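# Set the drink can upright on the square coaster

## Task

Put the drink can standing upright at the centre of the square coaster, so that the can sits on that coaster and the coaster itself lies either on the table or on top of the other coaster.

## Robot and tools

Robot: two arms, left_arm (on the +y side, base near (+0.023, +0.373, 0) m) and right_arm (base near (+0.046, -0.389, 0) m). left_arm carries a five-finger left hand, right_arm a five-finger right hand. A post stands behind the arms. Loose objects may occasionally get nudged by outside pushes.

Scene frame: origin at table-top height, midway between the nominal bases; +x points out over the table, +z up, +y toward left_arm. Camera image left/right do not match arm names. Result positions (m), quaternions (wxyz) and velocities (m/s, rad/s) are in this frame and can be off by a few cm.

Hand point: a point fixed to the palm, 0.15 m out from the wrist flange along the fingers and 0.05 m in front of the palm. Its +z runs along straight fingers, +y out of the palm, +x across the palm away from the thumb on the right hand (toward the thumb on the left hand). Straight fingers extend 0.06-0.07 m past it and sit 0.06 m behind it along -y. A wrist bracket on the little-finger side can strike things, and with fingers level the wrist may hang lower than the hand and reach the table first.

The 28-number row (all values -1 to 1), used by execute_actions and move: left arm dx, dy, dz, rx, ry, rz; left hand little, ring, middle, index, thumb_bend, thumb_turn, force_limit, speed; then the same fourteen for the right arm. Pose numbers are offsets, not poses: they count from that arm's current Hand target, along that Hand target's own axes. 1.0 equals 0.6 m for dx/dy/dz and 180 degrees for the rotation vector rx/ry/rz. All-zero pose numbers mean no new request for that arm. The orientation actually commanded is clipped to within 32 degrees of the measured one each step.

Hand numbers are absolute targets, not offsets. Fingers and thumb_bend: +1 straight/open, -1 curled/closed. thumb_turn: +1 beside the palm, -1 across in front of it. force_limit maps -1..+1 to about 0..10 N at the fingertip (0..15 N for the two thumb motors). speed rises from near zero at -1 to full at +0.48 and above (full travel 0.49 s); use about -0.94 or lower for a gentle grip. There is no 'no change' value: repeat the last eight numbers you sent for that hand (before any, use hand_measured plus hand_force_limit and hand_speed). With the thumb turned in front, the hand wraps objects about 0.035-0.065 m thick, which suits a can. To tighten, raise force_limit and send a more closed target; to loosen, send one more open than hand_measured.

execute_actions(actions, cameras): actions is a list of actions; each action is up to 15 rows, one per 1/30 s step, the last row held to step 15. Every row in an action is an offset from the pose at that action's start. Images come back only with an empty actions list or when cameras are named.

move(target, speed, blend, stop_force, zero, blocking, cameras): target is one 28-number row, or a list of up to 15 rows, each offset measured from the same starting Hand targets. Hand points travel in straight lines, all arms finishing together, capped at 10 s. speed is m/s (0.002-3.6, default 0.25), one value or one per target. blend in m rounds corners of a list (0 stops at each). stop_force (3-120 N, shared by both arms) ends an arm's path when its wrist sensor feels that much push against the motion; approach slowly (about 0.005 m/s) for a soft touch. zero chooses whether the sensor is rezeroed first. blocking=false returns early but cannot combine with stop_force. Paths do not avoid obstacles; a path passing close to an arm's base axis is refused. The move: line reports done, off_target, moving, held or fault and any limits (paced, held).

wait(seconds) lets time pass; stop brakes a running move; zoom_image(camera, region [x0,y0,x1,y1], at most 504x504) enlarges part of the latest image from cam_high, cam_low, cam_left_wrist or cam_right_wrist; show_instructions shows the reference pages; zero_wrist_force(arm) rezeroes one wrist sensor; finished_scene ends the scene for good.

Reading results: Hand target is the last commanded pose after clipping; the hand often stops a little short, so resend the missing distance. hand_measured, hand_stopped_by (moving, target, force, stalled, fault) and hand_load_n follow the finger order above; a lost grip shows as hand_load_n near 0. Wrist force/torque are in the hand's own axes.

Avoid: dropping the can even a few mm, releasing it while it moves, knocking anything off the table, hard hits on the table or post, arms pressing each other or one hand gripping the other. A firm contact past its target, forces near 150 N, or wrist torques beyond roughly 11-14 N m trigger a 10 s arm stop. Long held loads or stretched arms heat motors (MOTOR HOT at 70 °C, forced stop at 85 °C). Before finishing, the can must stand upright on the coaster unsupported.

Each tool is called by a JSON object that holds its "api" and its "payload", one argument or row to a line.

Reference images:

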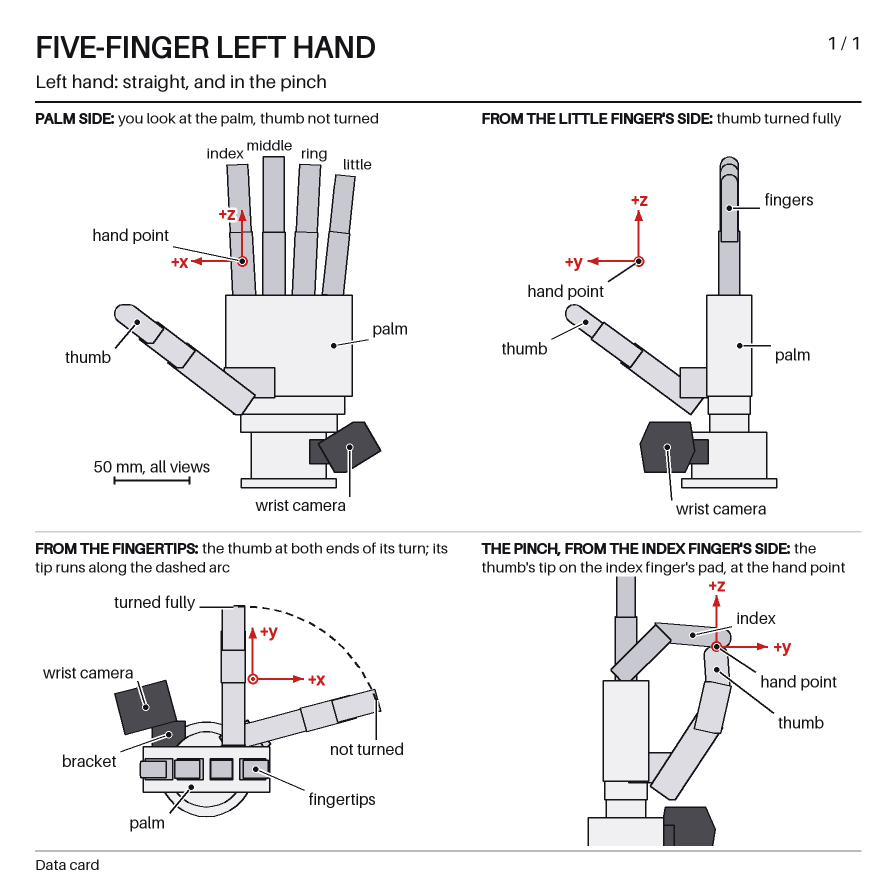

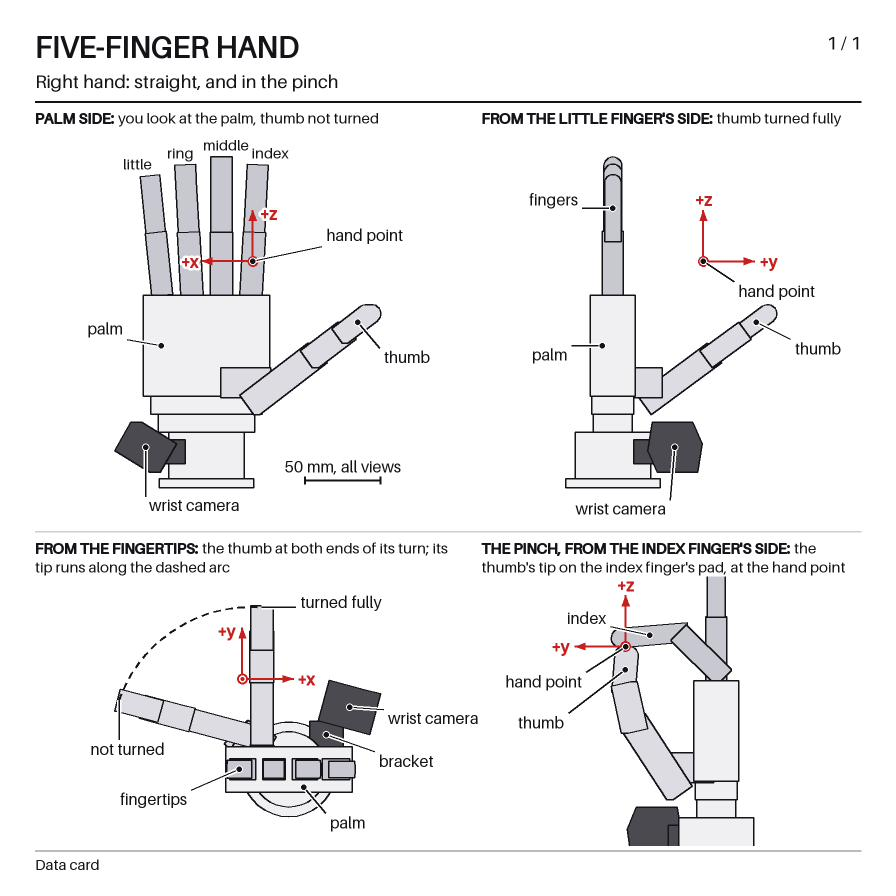

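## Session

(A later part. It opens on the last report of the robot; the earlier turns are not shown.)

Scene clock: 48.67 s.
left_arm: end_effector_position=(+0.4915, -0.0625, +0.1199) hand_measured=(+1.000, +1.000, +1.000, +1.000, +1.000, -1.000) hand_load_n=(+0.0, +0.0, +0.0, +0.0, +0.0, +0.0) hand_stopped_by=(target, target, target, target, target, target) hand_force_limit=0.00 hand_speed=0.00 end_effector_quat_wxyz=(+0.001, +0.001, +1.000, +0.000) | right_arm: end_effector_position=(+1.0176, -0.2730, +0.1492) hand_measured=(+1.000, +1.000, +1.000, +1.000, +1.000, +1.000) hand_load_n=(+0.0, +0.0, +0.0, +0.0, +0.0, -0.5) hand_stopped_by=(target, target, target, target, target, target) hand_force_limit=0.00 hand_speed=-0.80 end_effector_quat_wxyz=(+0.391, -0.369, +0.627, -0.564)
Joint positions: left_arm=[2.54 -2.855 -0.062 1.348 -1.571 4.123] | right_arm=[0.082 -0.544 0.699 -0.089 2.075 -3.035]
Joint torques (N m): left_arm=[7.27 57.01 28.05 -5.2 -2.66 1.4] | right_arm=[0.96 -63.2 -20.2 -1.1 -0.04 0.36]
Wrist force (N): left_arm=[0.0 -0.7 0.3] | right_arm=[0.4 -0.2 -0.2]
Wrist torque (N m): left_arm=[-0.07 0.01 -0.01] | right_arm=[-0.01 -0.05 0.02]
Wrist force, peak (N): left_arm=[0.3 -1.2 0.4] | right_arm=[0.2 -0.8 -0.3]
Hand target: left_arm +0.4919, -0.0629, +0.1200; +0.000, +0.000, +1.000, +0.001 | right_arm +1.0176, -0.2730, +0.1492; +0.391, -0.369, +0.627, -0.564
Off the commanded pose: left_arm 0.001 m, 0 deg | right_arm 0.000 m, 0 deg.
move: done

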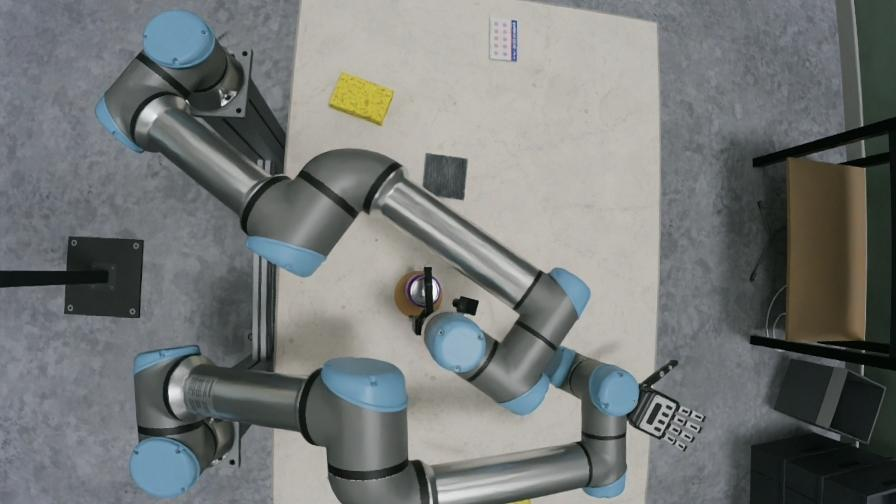

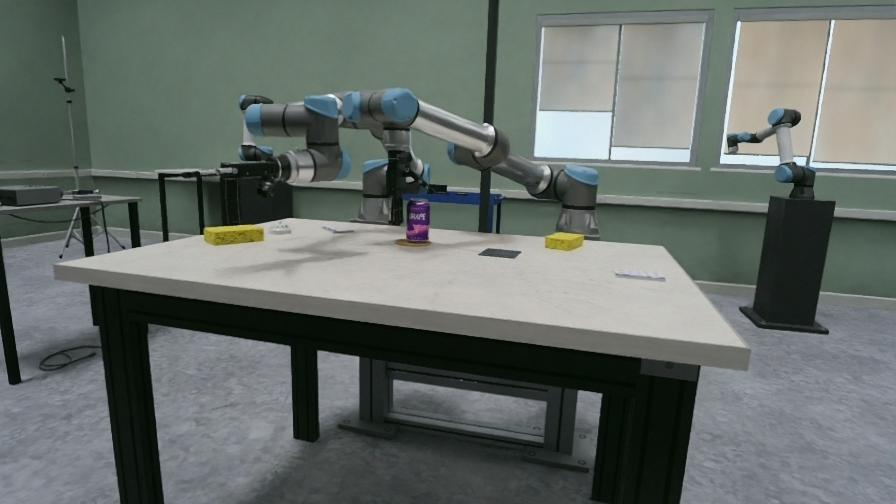

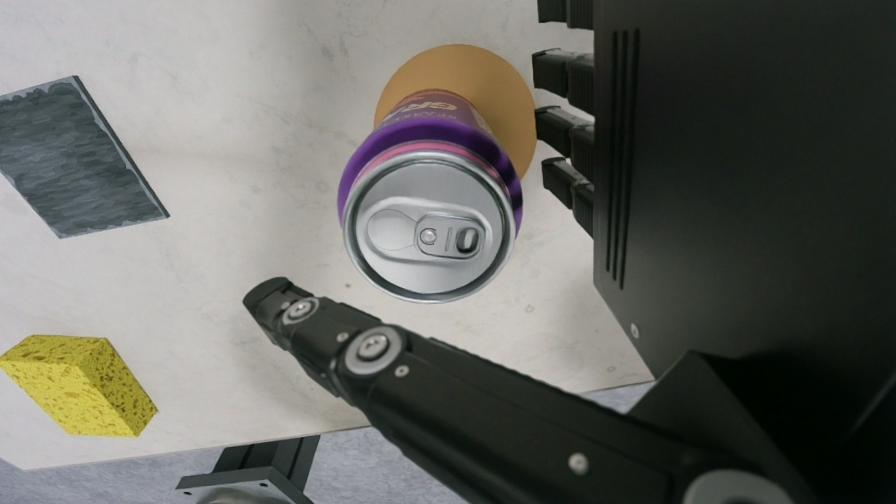

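{"api": "move", "payload": {
  "target": [0.005, 0.001, 0.05, 0,0,0, 1,1,1,1,1,-1, 0.0, 0.0, 0,0,0,0,0,0, 1,1,1,1,1,1, 0.0, -0.8],
  "speed": 0.04,
  "stop_force": 6,
  "cameras": ["cam_high","cam_low","cam_left_wrist"]
}}

{"api": "zoom_image", "payload": {
  "camera": "cam_low",
  "region": [350, 100, 500, 260]
}}

Scene clock: 57.30 s.
left_arm: end_effector_position=(+0.4889, -0.0623, +0.0900) hand_measured=(+1.000, +1.000, +1.000, +1.000, +1.000, -1.000) hand_load_n=(+0.0, +0.0, +0.0, +0.0, +0.0, +0.0) hand_stopped_by=(target, target, target, target, target, target) hand_force_limit=0.00 hand_speed=0.00 end_effector_quat_wxyz=(+0.000, +0.000, +1.000, +0.001) | right_arm: end_effector_position=(+1.0176, -0.2730, +0.1492) hand_measured=(+1.000, +1.000, +1.000, +1.000, +1.000, +1.000) hand_load_n=(+0.0, +0.0, +0.0, +0.0, +0.0, +0.0) hand_stopped_by=(target, target, target, target, target, target) hand_force_limit=0.00 hand_speed=-0.80 end_effector_quat_wxyz=(+0.391, -0.369, +0.627, -0.564)
Joint positions: left_arm=[2.538 -2.781 -0.292 1.5 -1.572 4.12] | right_arm=[0.082 -0.544 0.699 -0.089 2.075 -3.035]
Joint torques (N m): left_arm=[5.75 71.85 8.38 0.08 3.03 1.37] | right_arm=[0.21 -64.28 -20.4 -0.75 0.03 0.48]
Wrist force (N): left_arm=[0.4 -0.6 0.1] | right_arm=[0.3 -0.5 -0.3]
Wrist torque (N m): left_arm=[-0.07 -0.06 0.07] | right_arm=[-0.05 -0.03 0.00]
Wrist force, peak (N): left_arm=[0.2 -1.1 0.4] | right_arm=[0.2 -0.8 -0.3]
Hand target: left_arm +0.4889, -0.0622, +0.0900; +0.000, +0.000, +1.000, +0.001 | right_arm +1.0176, -0.2730, +0.1492; +0.391, -0.369, +0.627, -0.564
Off the commanded pose: left_arm 0.000 m, 0 deg | right_arm 0.000 m, 0 deg.
move: done

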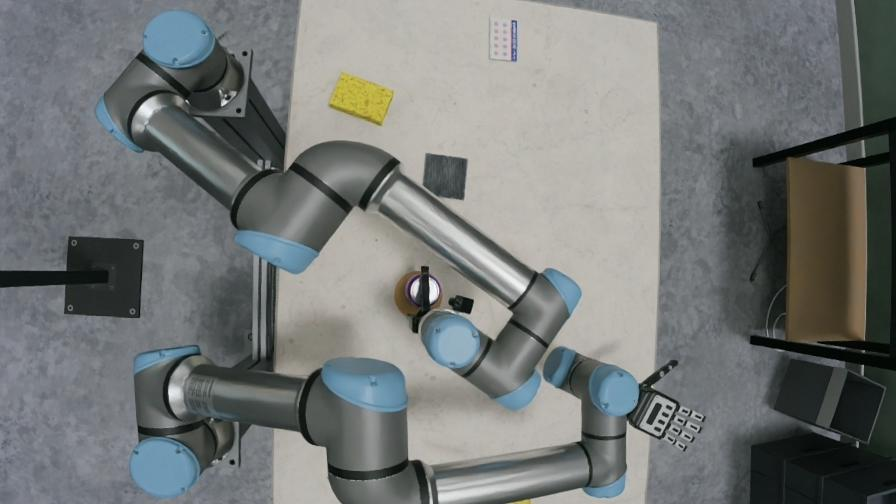

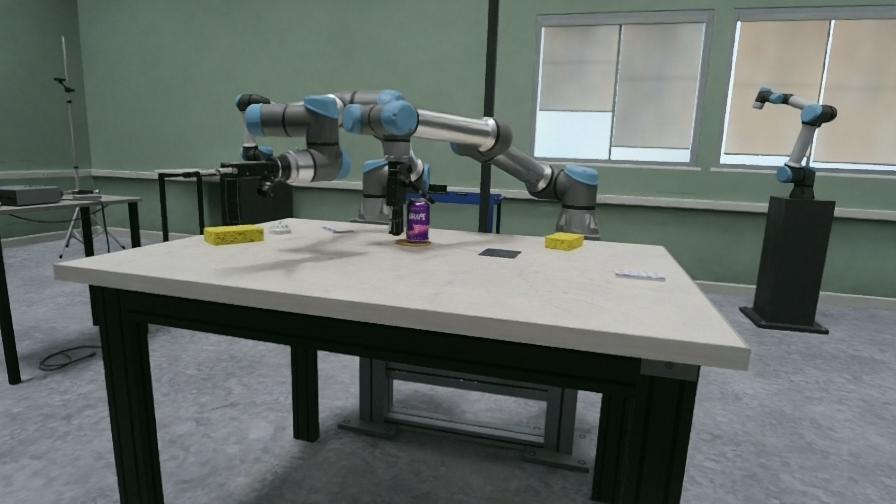

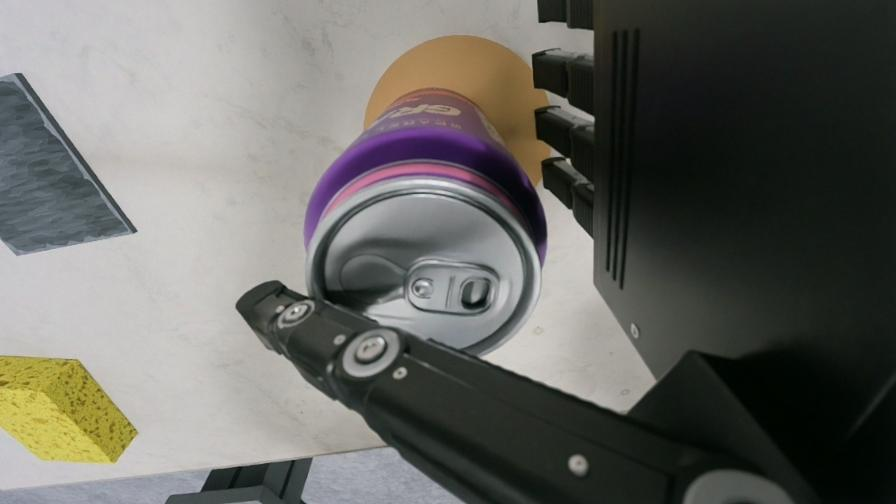

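Scaled by 3.150 from the camera's image (finer frame: 1280x720).

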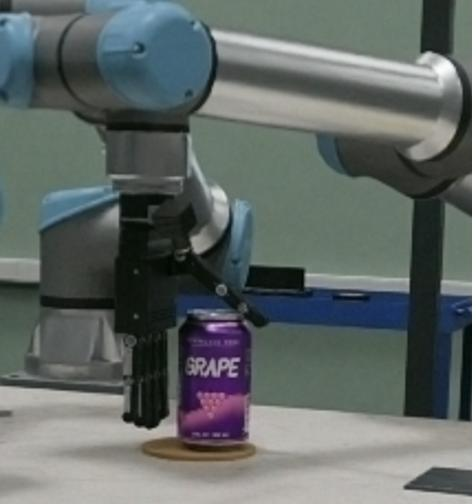

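{"api": "move", "payload": {
  "target": [0, 0.0133, 0, 0,0,0, 1,1,1,1,1,-1, 0.0, 0.0, 0,0,0,0,0,0, 1,1,1,1,1,1, 0.0, -0.8],
  "speed": 0.02,
  "cameras": ["cam_high","cam_low","cam_left_wrist"]
}}

{"api": "zoom_image", "payload": {
  "camera": "cam_low",
  "region": [350, 100, 500, 260]
}}

{"api": "zoom_image", "payload": {
  "camera": "cam_high",
  "region": [370, 240, 500, 340]
}}

Scene clock: 60.67 s.
left_arm: end_effector_position=(+0.4889, -0.0543, +0.0901) hand_measured=(+1.000, +1.000, +1.000, +1.000, +1.000, -1.000) hand_load_n=(+0.0, +0.0, +0.0, +0.0, +0.0, +0.0) hand_stopped_by=(target, target, target, target, target, target) hand_force_limit=0.00 hand_speed=0.00 end_effector_quat_wxyz=(+0.000, +0.000, +1.000, +0.001) | right_arm: end_effector_position=(+1.0176, -0.2730, +0.1492) hand_measured=(+1.000, +1.000, +1.000, +1.000, +1.000, +1.000) hand_load_n=(+0.0, +0.0, +0.0, +0.0, +0.0, +0.0) hand_stopped_by=(target, target, target, target, target, target) hand_force_limit=0.00 hand_speed=-0.80 end_effector_quat_wxyz=(+0.391, -0.369, +0.627, -0.564)
Joint positions: left_arm=[2.548 -2.74 -0.374 1.541 -1.572 4.13] | right_arm=[0.082 -0.544 0.699 -0.089 2.075 -3.035]
Joint torques (N m): left_arm=[6.99 70.22 7.53 0.15 -0.84 1.44] | right_arm=[-0.17 -63.95 -20.25 -0.95 0.06 0.2]
Wrist force (N): left_arm=[0.2 -0.8 0.3] | right_arm=[0.2 -0.5 -0.4]
Wrist torque (N m): left_arm=[-0.08 -0.03 0.00] | right_arm=[-0.05 -0.02 0.00]
Wrist force, peak (N): left_arm=[0.2 -1.2 0.5] | right_arm=[0.5 -0.8 -0.3]
Hand target: left_arm +0.4889, -0.0543, +0.0900; +0.000, +0.000, +1.000, +0.001 | right_arm +1.0176, -0.2730, +0.1492; +0.391, -0.369, +0.627, -0.564
Off the commanded pose: left_arm 0.000 m, 0 deg | right_arm 0.000 m, 0 deg.
move: done

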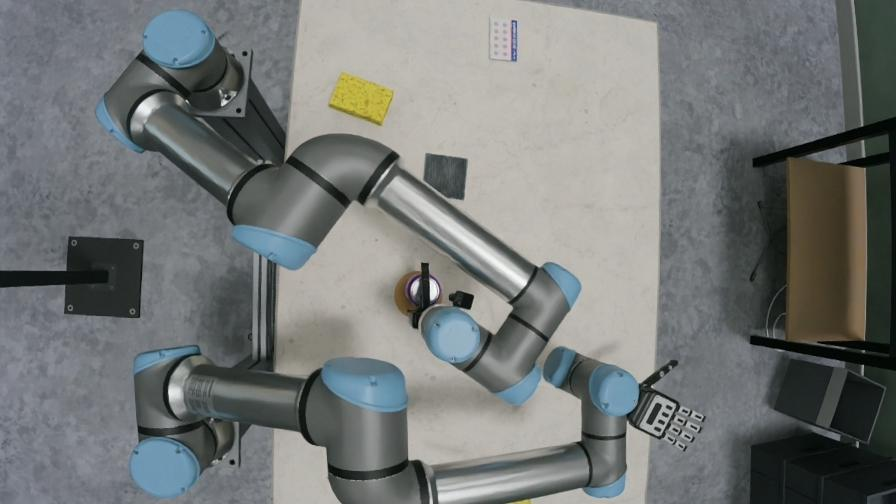

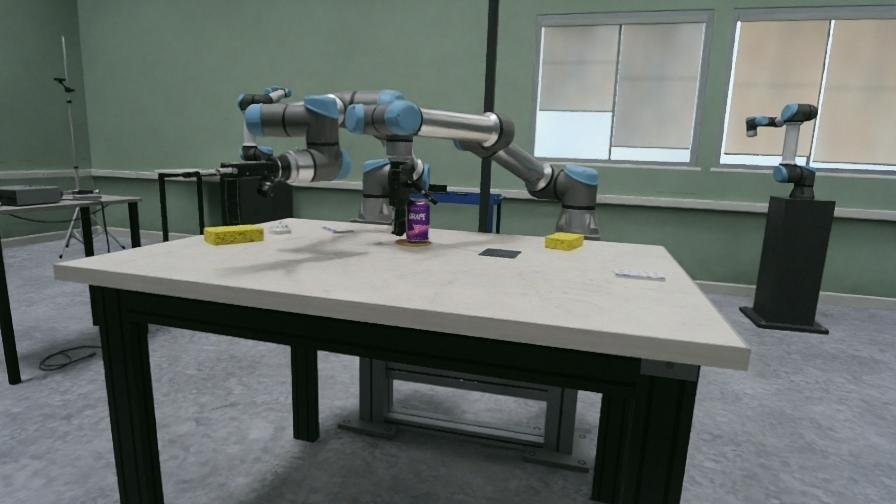

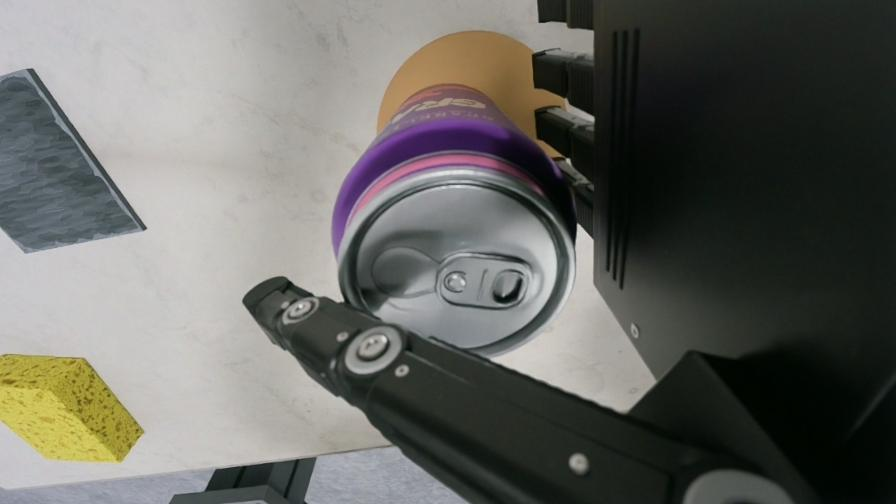

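Scaled by 3.150 from the camera's image (finer frame: 1280x720).

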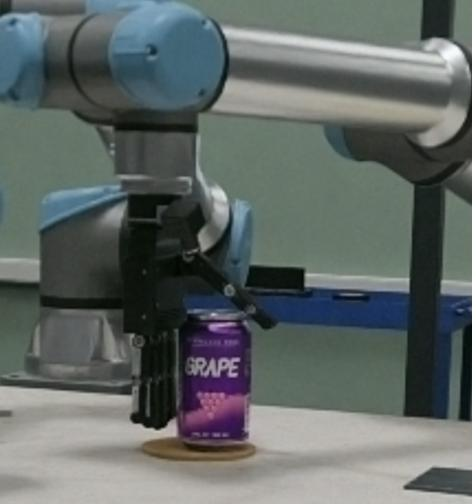

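Scaled by 3.877 from the camera's image (finer frame: 1280x720).

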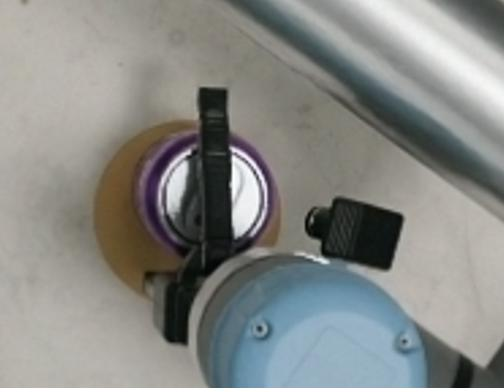

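{"api": "move", "payload": {
  "target": [
    [0, 0.0033, 0, 0,0,0, 1,1,1,1,1,-1, -0.4, -0.92, 0,0,0,0,0,0, 1,1,1,1,1,1, 0.0, -0.8],
    [0, 0.0033, 0, 0,0,0, 1,1,1,1,0.0,-1, -0.4, -0.92, 0,0,0,0,0,0, 1,1,1,1,1,1, 0.0, -0.8]
  ],
  "speed": 0.02,
  "cameras": ["cam_high","cam_low","cam_left_wrist"]
}}

{"api": "zoom_image", "payload": {
  "camera": "cam_low",
  "region": [350, 100, 500, 260]
}}

Scene clock: 65.33 s.
left_arm: end_effector_position=(+0.4889, -0.0523, +0.0901) hand_measured=(+1.000, +1.000, +1.000, +1.000, +0.722, -1.000) hand_load_n=(+0.0, +0.5, +0.0, +0.0, +4.5, +0.5) hand_stopped_by=(target, target, target, target, force, target) hand_force_limit=-0.40 hand_speed=-0.92 end_effector_quat_wxyz=(+0.000, +0.000, +1.000, +0.001) | right_arm: end_effector_position=(+1.0176, -0.2730, +0.1492) hand_measured=(+1.000, +1.000, +1.000, +1.000, +1.000, +1.000) hand_load_n=(+0.0, +0.0, +0.0, +0.0, +0.0, +0.0) hand_stopped_by=(target, target, target, target, target, target) hand_force_limit=0.00 hand_speed=-0.80 end_effector_quat_wxyz=(+0.391, -0.369, +0.627, -0.564)
Joint positions: left_arm=[2.551 -2.731 -0.392 1.55 -1.572 4.133] | right_arm=[0.082 -0.544 0.699 -0.089 2.075 -3.035]
Joint torques (N m): left_arm=[4.45 62.34 8.39 0.03 2.97 1.36] | right_arm=[-0.23 -65.42 -20.08 -0.81 0.21 0.25]
Wrist force (N): left_arm=[0.1 2.6 -4.7] | right_arm=[0.4 -0.4 -0.2]
Wrist torque (N m): left_arm=[0.26 -0.11 -0.07] | right_arm=[-0.05 -0.05 0.01]
Wrist force, peak (N): left_arm=[0.3 2.4 -5.9] | right_arm=[0.3 -0.7 -0.6]
Hand target: left_arm +0.4889, -0.0523, +0.0901; +0.000, +0.000, +1.000, +0.001 | right_arm +1.0176, -0.2730, +0.1492; +0.391, -0.369, +0.627, -0.564
Off the commanded pose: left_arm 0.000 m, 0 deg | right_arm 0.000 m, 0 deg.
move: done

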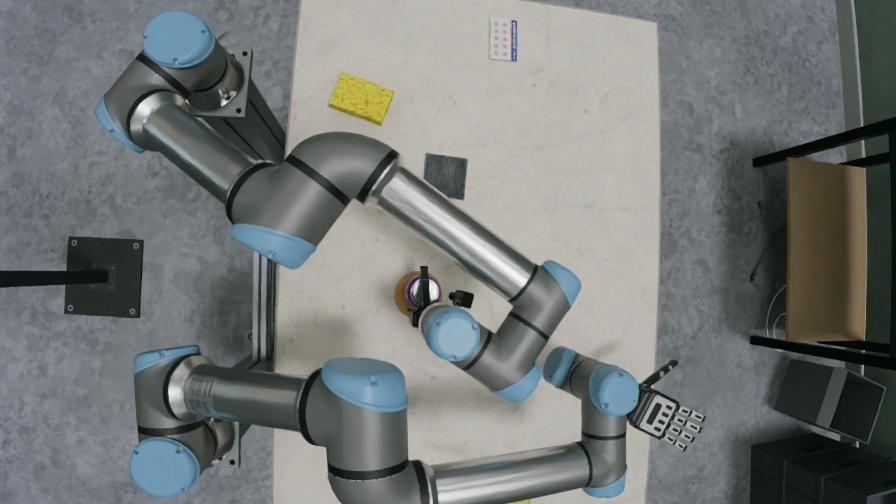

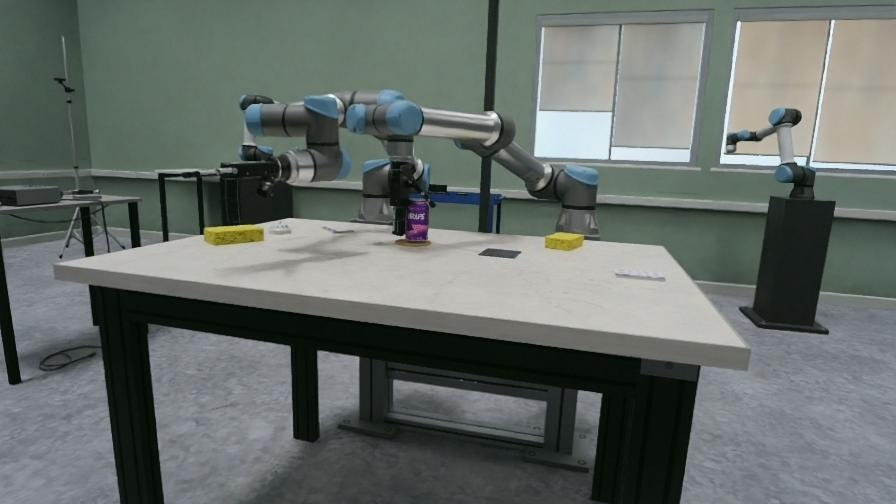

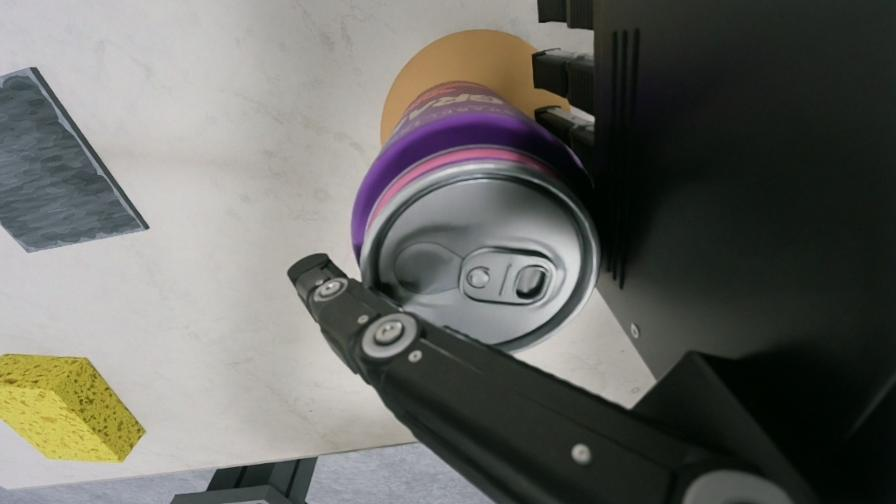

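Scaled by 3.150 from the camera's image (finer frame: 1280x720).

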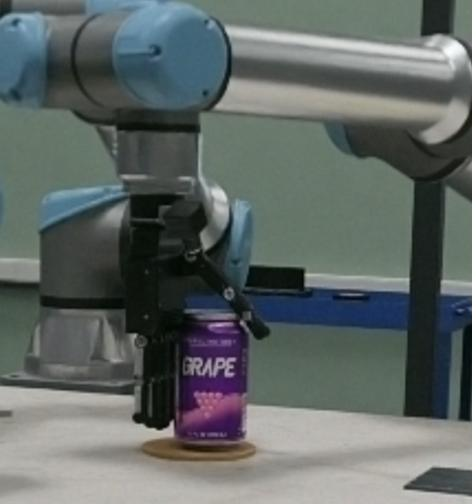

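{"api": "move", "payload": {
  "target": [
    [0, 0, 0, 0,0,0, 1,1,1,1,1,-1, -0.4, -0.8, 0,0,0,0,0,0, 1,1,1,1,1,1, 0.0, -0.8],
    [0, -0.003, -0.0417, 0,0,0, 1,1,1,1,1,-1, -0.4, -0.8, 0,0,0,0,0,0, 1,1,1,1,1,1, 0.0, -0.8],
    [0.02, -0.016, -0.0417, 0,0,0, 1,1,1,1,1,-1, -0.4, -0.8, 0,0,0,0,0,0, 1,1,1,1,1,1, 0.0, -0.8]
  ],
  "speed": 0.06,
  "blend": [0, 0.003, 0],
  "cameras": ["cam_high","cam_low","cam_left_wrist"]
}}

Scene clock: 80.07 s.
left_arm: end_effector_position=(+0.4770, -0.0619, +0.1150) hand_measured=(+1.000, +1.000, +1.000, +1.000, +1.000, -1.000) hand_load_n=(+0.0, +0.0, +0.0, +0.0, +0.0, +0.0) hand_stopped_by=(target, target, target, target, target, target) hand_force_limit=-0.40 hand_speed=-0.80 end_effector_quat_wxyz=(+0.000, +0.000, +1.000, +0.001) | right_arm: end_effector_position=(+1.0176, -0.2730, +0.1492) hand_measured=(+1.000, +1.000, +1.000, +1.000, +1.000, +1.000) hand_load_n=(+0.0, +0.0, +0.0, +0.0, +0.0, +0.0) hand_stopped_by=(target, target, target, target, target, target) hand_force_limit=0.00 hand_speed=-0.80 end_effector_quat_wxyz=(+0.391, -0.369, +0.627, -0.564)
Joint positions: left_arm=[2.529 -2.728 -0.334 1.489 -1.572 4.111] | right_arm=[0.082 -0.544 0.699 -0.089 2.075 -3.035]
Joint torques (N m): left_arm=[-10.44 72.5 7.65 -0.06 -2.44 -1.52] | right_arm=[0.49 -64.63 -19.85 -0.81 0.42 0.33]
Wrist force (N): left_arm=[0.2 -1.0 0.2] | right_arm=[0.3 -0.5 0.2]
Wrist torque (N m): left_arm=[-0.09 -0.03 0.08] | right_arm=[-0.09 -0.06 0.01]
Wrist force, peak (N): left_arm=[0.4 2.7 -6.0] | right_arm=[0.5 -0.6 -0.4]
Hand target: left_arm +0.4769, -0.0619, +0.1151; +0.000, +0.000, +1.000, +0.001 | right_arm +1.0176, -0.2730, +0.1492; +0.391, -0.369, +0.627, -0.564
Off the commanded pose: left_arm 0.000 m, 0 deg | right_arm 0.000 m, 0 deg.
move: done

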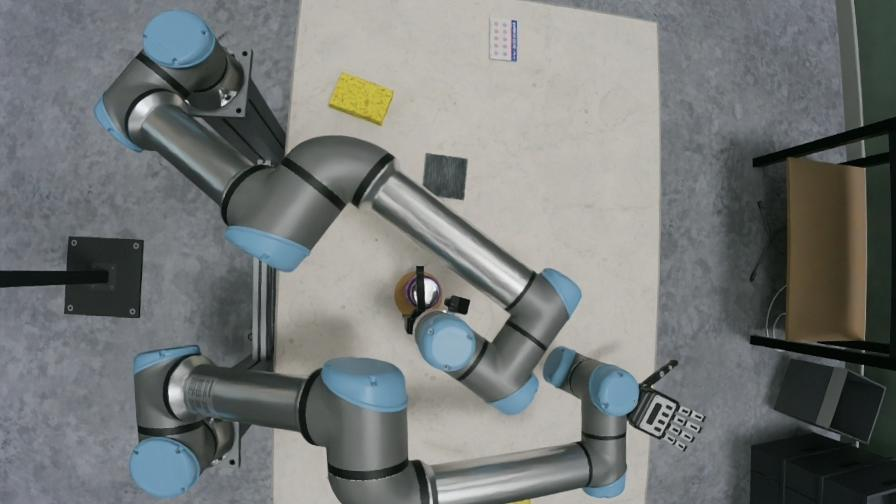

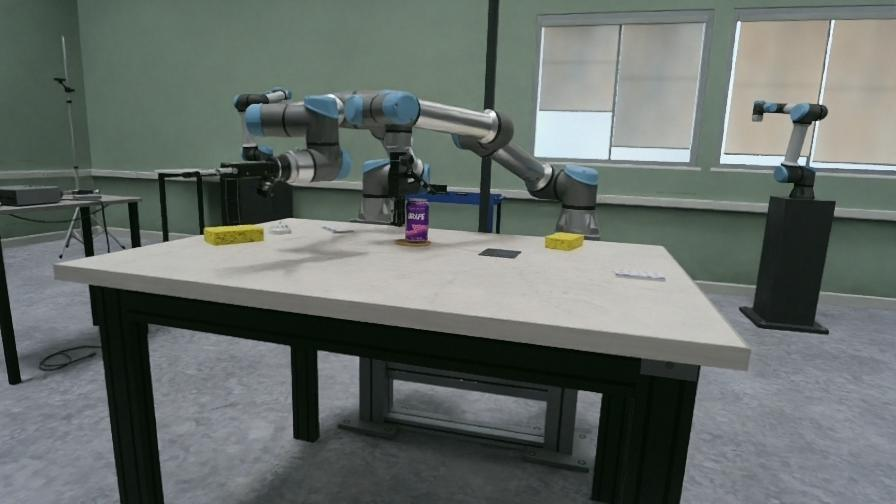

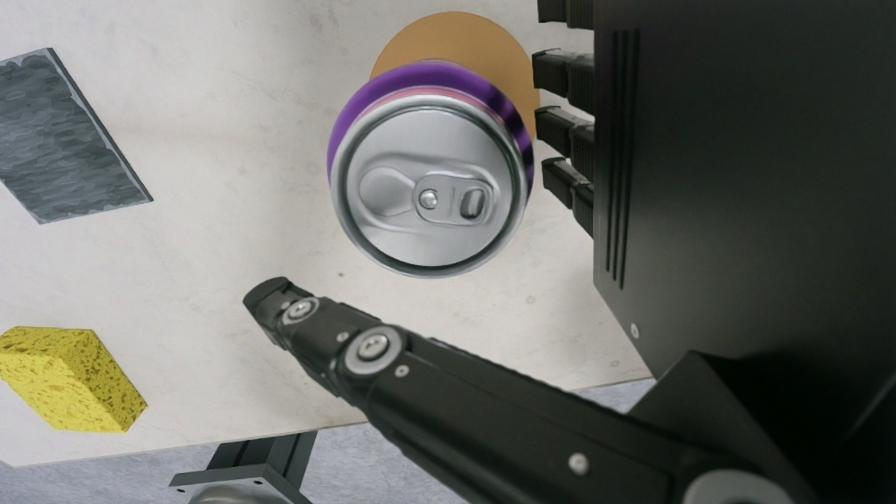

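{"api": "move", "payload": {
  "target": [
    [0.145, 0, -0.075, 0,0,0, 1,1,1,1,1,-1, -0.4, -0.8, 0,0,0,0,0,0, 1,1,1,1,1,1, 0.0, -0.8],
    [0.139, 0.1207, -0.225, 0,0,0, 1,1,1,1,1,-1, -0.4, -0.8, 0,0,0,0,0,0, 1,1,1,1,1,1, 0.0, -0.8],
    [0.139, 0.1207, -0.225, 0.1306,-0.4875,0.1306, 1,1,1,1,1,-1, -0.4, -0.8, 0,0,0,0,0,0, 1,1,1,1,1,1, 0.0, -0.8]
  ],
  "speed": [0.1, 0.2, 0.3],
  "blend": [0.02, 0.02, 0],
  "cameras": ["cam_high","cam_low","cam_left_wrist"]
}}

Scene clock: 83.43 s.
left_arm: end_effector_position=(+0.4429, -0.0622, +0.1328) hand_measured=(+1.000, +1.000, +1.000, +1.000, +1.000, -1.000) hand_load_n=(+0.0, +0.0, +0.0, +0.0, +0.0, +0.0) hand_stopped_by=(target, target, target, target, target, target) hand_force_limit=-0.40 hand_speed=-0.80 end_effector_quat_wxyz=(-0.002, +0.000, +1.000, +0.003) | right_arm: end_effector_position=(+1.0176, -0.2730, +0.1492) hand_measured=(+1.000, +1.000, +1.000, +1.000, +1.000, +1.000) hand_load_n=(+0.0, +0.0, +0.0, +0.0, +0.0, -0.5) hand_stopped_by=(target, target, target, target, target, target) hand_force_limit=0.00 hand_speed=-0.80 end_effector_quat_wxyz=(+0.391, -0.369, +0.627, -0.564)
Joint positions: left_arm=[2.499 -2.606 -0.53 1.559 -1.573 4.081] | right_arm=[0.082 -0.544 0.699 -0.089 2.075 -3.035]
Joint torques (N m): left_arm=[7.16 52.15 26.28 -5.3 -0.57 1.36] | right_arm=[-1.6 -64.72 -21.57 -0.85 0.17 0.42]
Wrist force (N): left_arm=[-0.1 -0.9 0.2] | right_arm=[0.2 -0.4 -0.4]
Wrist torque (N m): left_arm=[-0.10 0.03 -0.03] | right_arm=[-0.04 -0.01 0.00]
Wrist force, peak (N): left_arm=[2.1 -1.5 -1.6] | right_arm=[0.2 -0.7 -0.5]
Hand target: left_arm +0.4430, -0.0622, +0.1328; -0.002, +0.000, +1.000, +0.003 (not the last commanded pose) | right_arm +1.0176, -0.2730, +0.1492; +0.391, -0.369, +0.627, -0.564
Off the commanded pose: left_arm 0.147 m, 94 deg | right_arm 0.000 m, 0 deg.
move: held (left_arm; a check stopped the path); path passed 0 of 3 targets; limits=held
pose unreachable (left arm): on one or more control steps of this call, first in action 0 (counted from 0), this arm could not follow its commanded pose, so it was not sent that pose on those steps. It may still have moved: this result reports where it is.
cause: moving toward the commanded pose would bring a part of the arm too close to another arm (a part of this arm just beyond joint 5 (wrist 2) and a part of the right arm just beyond its joint 2 (shoulder lift), 14 mm apart when this arm was first held).

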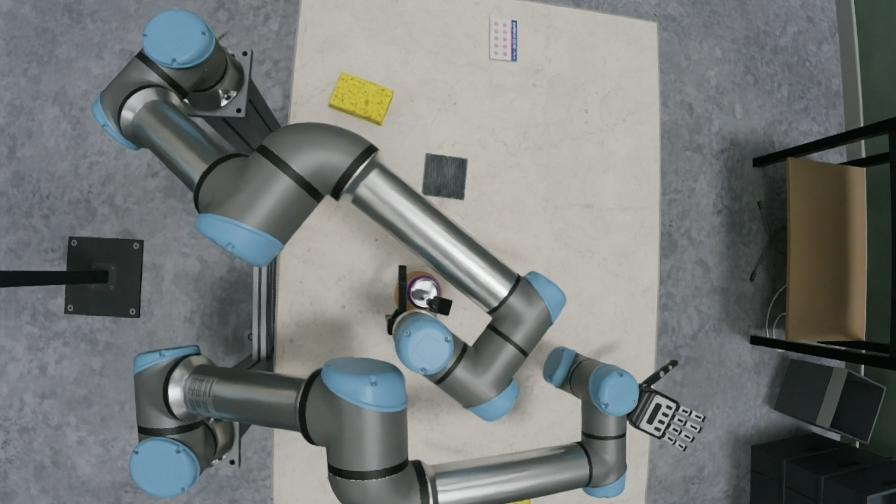

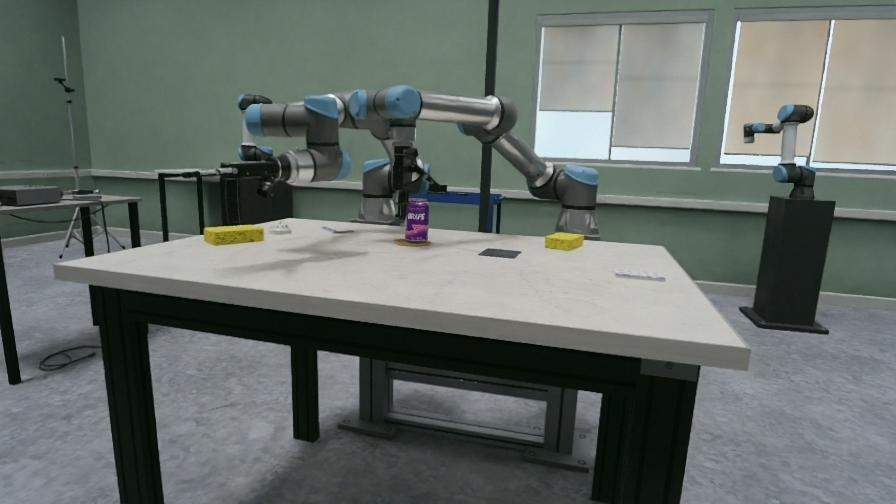

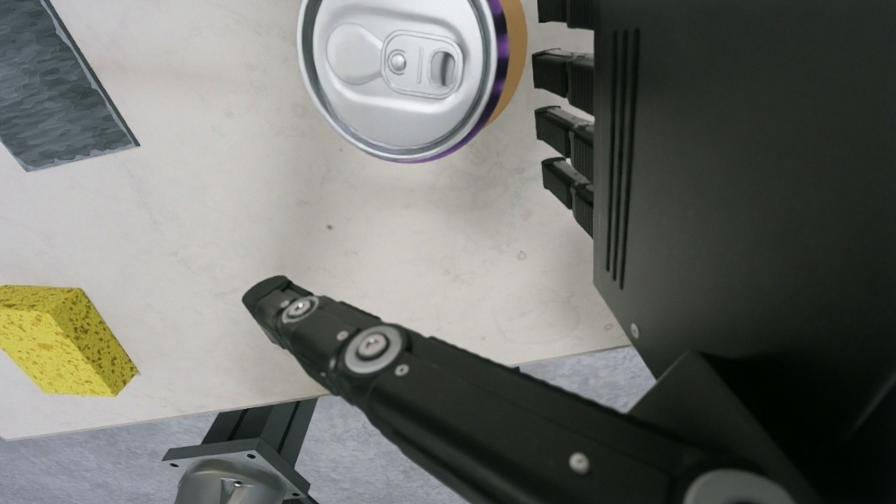

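{"api": "move", "payload": {
  "target": [
    [0, 0.005, -0.12, 0,0,0, 1,1,1,1,1,-1, -0.4, -0.8, 0,0,0,0,0,0, 1,1,1,1,1,1, 0.0, -0.8],
    [0.0717, 0.1533, -0.195, 0,0,0, 1,1,1,1,1,-1, -0.4, -0.8, 0,0,0,0,0,0, 1,1,1,1,1,1, 0.0, -0.8],
    [0.0717, 0.1533, -0.195, 0.1306,-0.4875,0.1306, 1,1,1,1,1,-1, -0.4, -0.8, 0,0,0,0,0,0, 1,1,1,1,1,1, 0.0, -0.8]
  ],
  "speed": [0.12, 0.15, 0.3],
  "blend": [0.005, 0.02, 0],
  "cameras": ["cam_high","cam_low","cam_left_wrist"]
}}

Scene clock: 90.17 s.
left_arm: end_effector_position=(+0.4005, +0.0292, +0.2504) hand_measured=(+1.000, +1.000, +1.000, +1.000, +1.000, -1.000) hand_load_n=(+0.0, +0.0, +0.0, +0.0, +0.0, +0.0) hand_stopped_by=(target, target, target, target, target, target) hand_force_limit=-0.40 hand_speed=-0.80 end_effector_quat_wxyz=(+0.681, +0.185, +0.685, -0.182) | right_arm: end_effector_position=(+1.0176, -0.2730, +0.1492) hand_measured=(+1.000, +1.000, +1.000, +1.000, +1.000, +1.000) hand_load_n=(+0.0, +0.0, +0.0, +0.0, +0.0, -0.5) hand_stopped_by=(target, target, target, target, target, target) hand_force_limit=0.00 hand_speed=-0.80 end_effector_quat_wxyz=(+0.391, -0.369, +0.627, -0.564)
Joint positions: left_arm=[2.471 -1.412 -2.265 3.671 -1.707 4.714] | right_arm=[0.082 -0.544 0.699 -0.089 2.075 -3.035]
Joint torques (N m): left_arm=[7.57 5.03 9.48 4.13 2.89 1.49] | right_arm=[1.25 -64.93 -20.35 -0.82 0.35 0.46]
Wrist force (N): left_arm=[0.6 -0.7 -1.1] | right_arm=[0.0 -0.1 -0.1]
Wrist torque (N m): left_arm=[0.11 -0.10 0.05] | right_arm=[-0.02 0.01 -0.01]
Wrist force, peak (N): left_arm=[0.7 -0.9 -1.3] | right_arm=[0.7 -1.0 -0.3]
Hand target: left_arm +0.4005, +0.0292, +0.2504; +0.681, +0.185, +0.685, -0.182 | right_arm +1.0176, -0.2730, +0.1492; +0.391, -0.369, +0.627, -0.564
Off the commanded pose: left_arm 0.000 m, 0 deg | right_arm 0.000 m, 0 deg.
move: done

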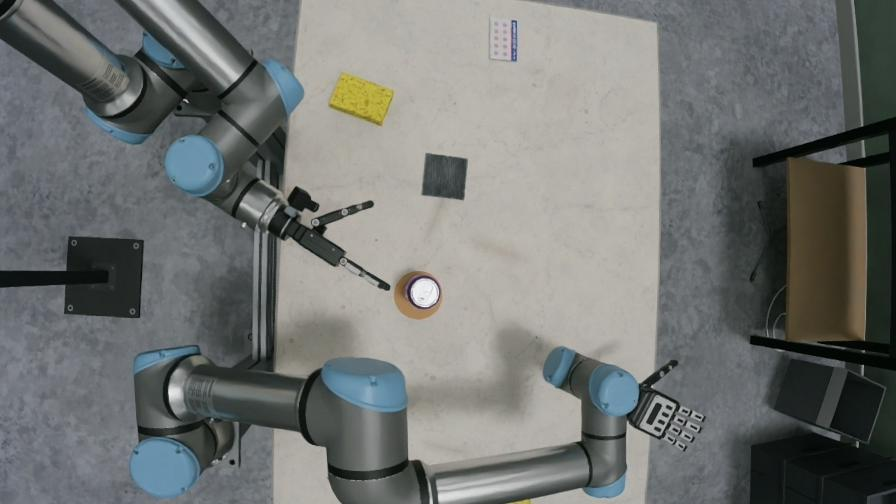

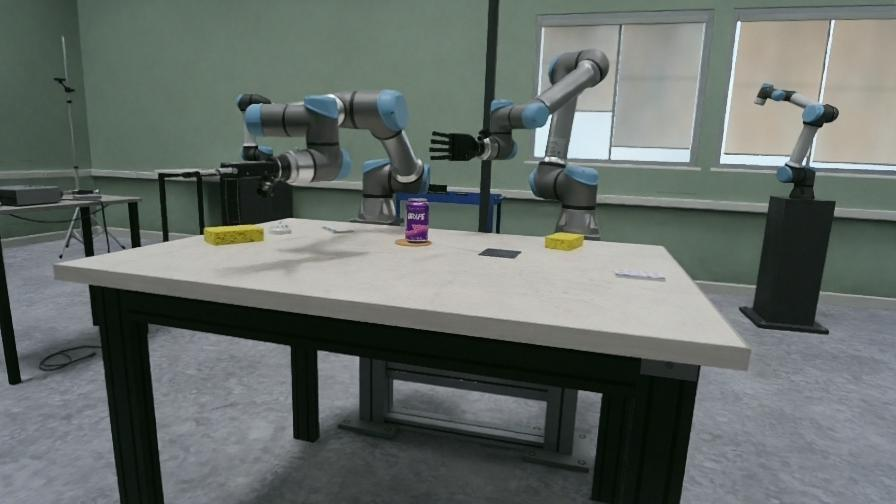

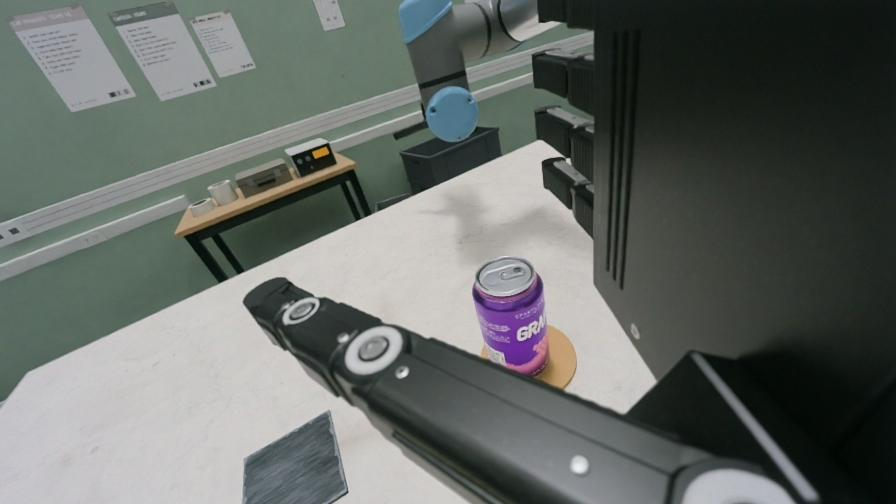

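{"api": "move", "payload": {
  "target": [0.30, -0.0487, 0.0145, 0,0,0, 1,1,1,1,1,-1, -0.4, -0.8, 0,0,0,0,0,0, 1,1,1,1,1,1, 0.0, -0.8],
  "speed": 0.12,
  "stop_force": 12,
  "cameras": ["cam_high","cam_low","cam_left_wrist"]
}}

{"api": "zoom_image", "payload": {
  "camera": "cam_low",
  "region": [380, 100, 580, 260]
}}

{"api": "zoom_image", "payload": {
  "camera": "cam_high",
  "region": [270, 160, 490, 340]
}}

Scene clock: 94.87 s.
left_arm: end_effector_position=(+0.3927, +0.0005, +0.0703) hand_measured=(+1.000, +1.000, +1.000, +1.000, +1.000, -1.000) hand_load_n=(+0.0, +0.0, +0.0, +0.0, +0.0, +0.0) hand_stopped_by=(target, target, target, target, target, target) hand_force_limit=-0.40 hand_speed=-0.80 end_effector_quat_wxyz=(+0.681, +0.185, +0.685, -0.182) | right_arm: end_effector_position=(+1.0176, -0.2730, +0.1492) hand_measured=(+1.000, +1.000, +1.000, +1.000, +1.000, +1.000) hand_load_n=(+0.0, +0.0, +0.0, +0.0, +0.0, +0.0) hand_stopped_by=(target, target, target, target, target, target) hand_force_limit=0.00 hand_speed=-0.80 end_effector_quat_wxyz=(+0.391, -0.369, +0.627, -0.564)
Joint positions: left_arm=[2.376 -1.913 -2.399 4.305 -1.802 4.713] | right_arm=[0.082 -0.544 0.699 -0.089 2.075 -3.035]
Joint torques (N m): left_arm=[-9.05 17.66 18.2 4.28 -2.61 1.53] | right_arm=[-0.31 -63.64 -21.38 -0.57 0.4 0.13]
Wrist force (N): left_arm=[0.7 -1.2 -1.3] | right_arm=[0.3 -0.5 -0.3]
Wrist torque (N m): left_arm=[0.02 -0.14 0.08] | right_arm=[-0.04 -0.03 0.00]
Wrist force, peak (N): left_arm=[1.2 -1.4 -1.4] | right_arm=[0.4 -0.9 -0.3]
Hand target: left_arm +0.3927, +0.0005, +0.0703; +0.681, +0.185, +0.685, -0.182 | right_arm +1.0176, -0.2730, +0.1492; +0.391, -0.369, +0.627, -0.564
Off the commanded pose: left_arm 0.000 m, 0 deg | right_arm 0.000 m, 0 deg.
move: done

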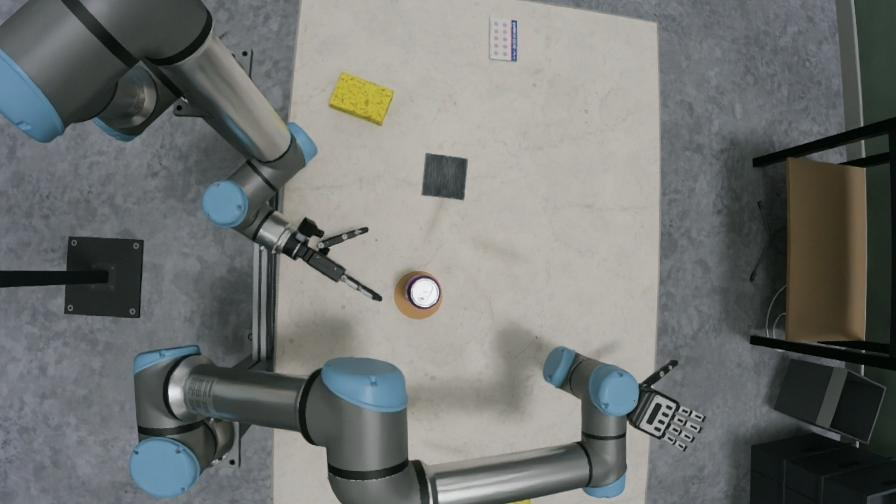

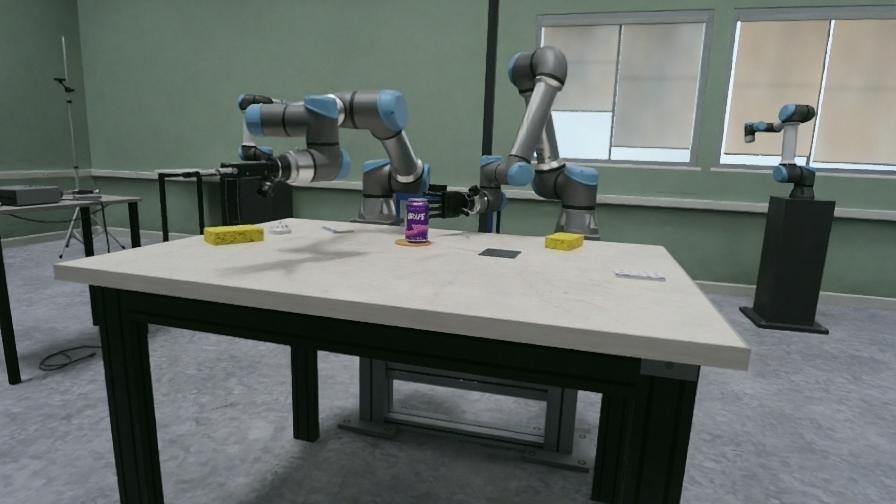

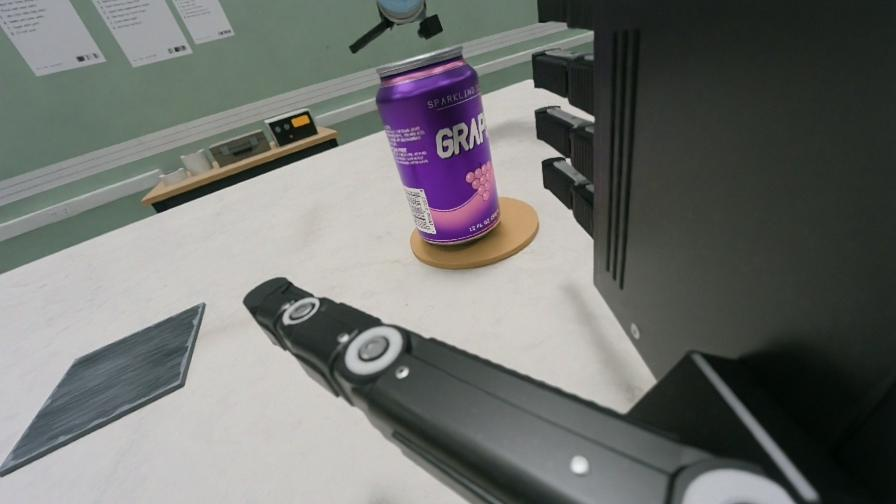

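Scaled by 2.520 from the camera's image (finer frame: 1280x720).

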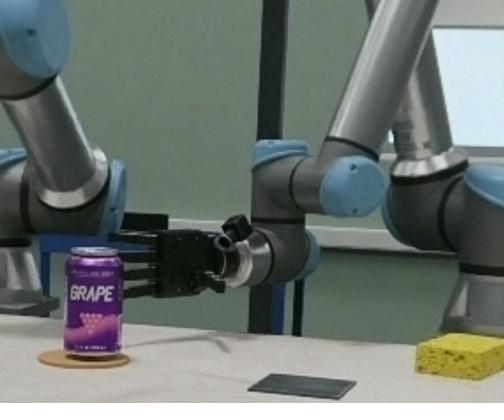

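Scaled by 2.291 from the camera's image (finer frame: 1280x720).

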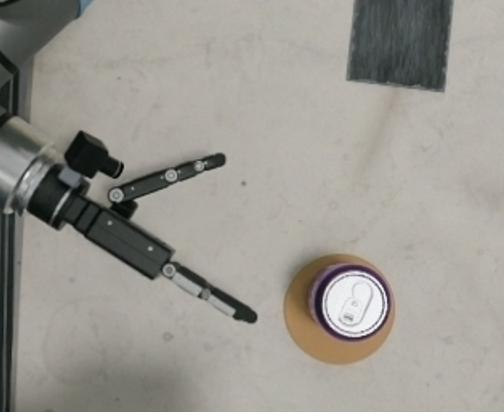

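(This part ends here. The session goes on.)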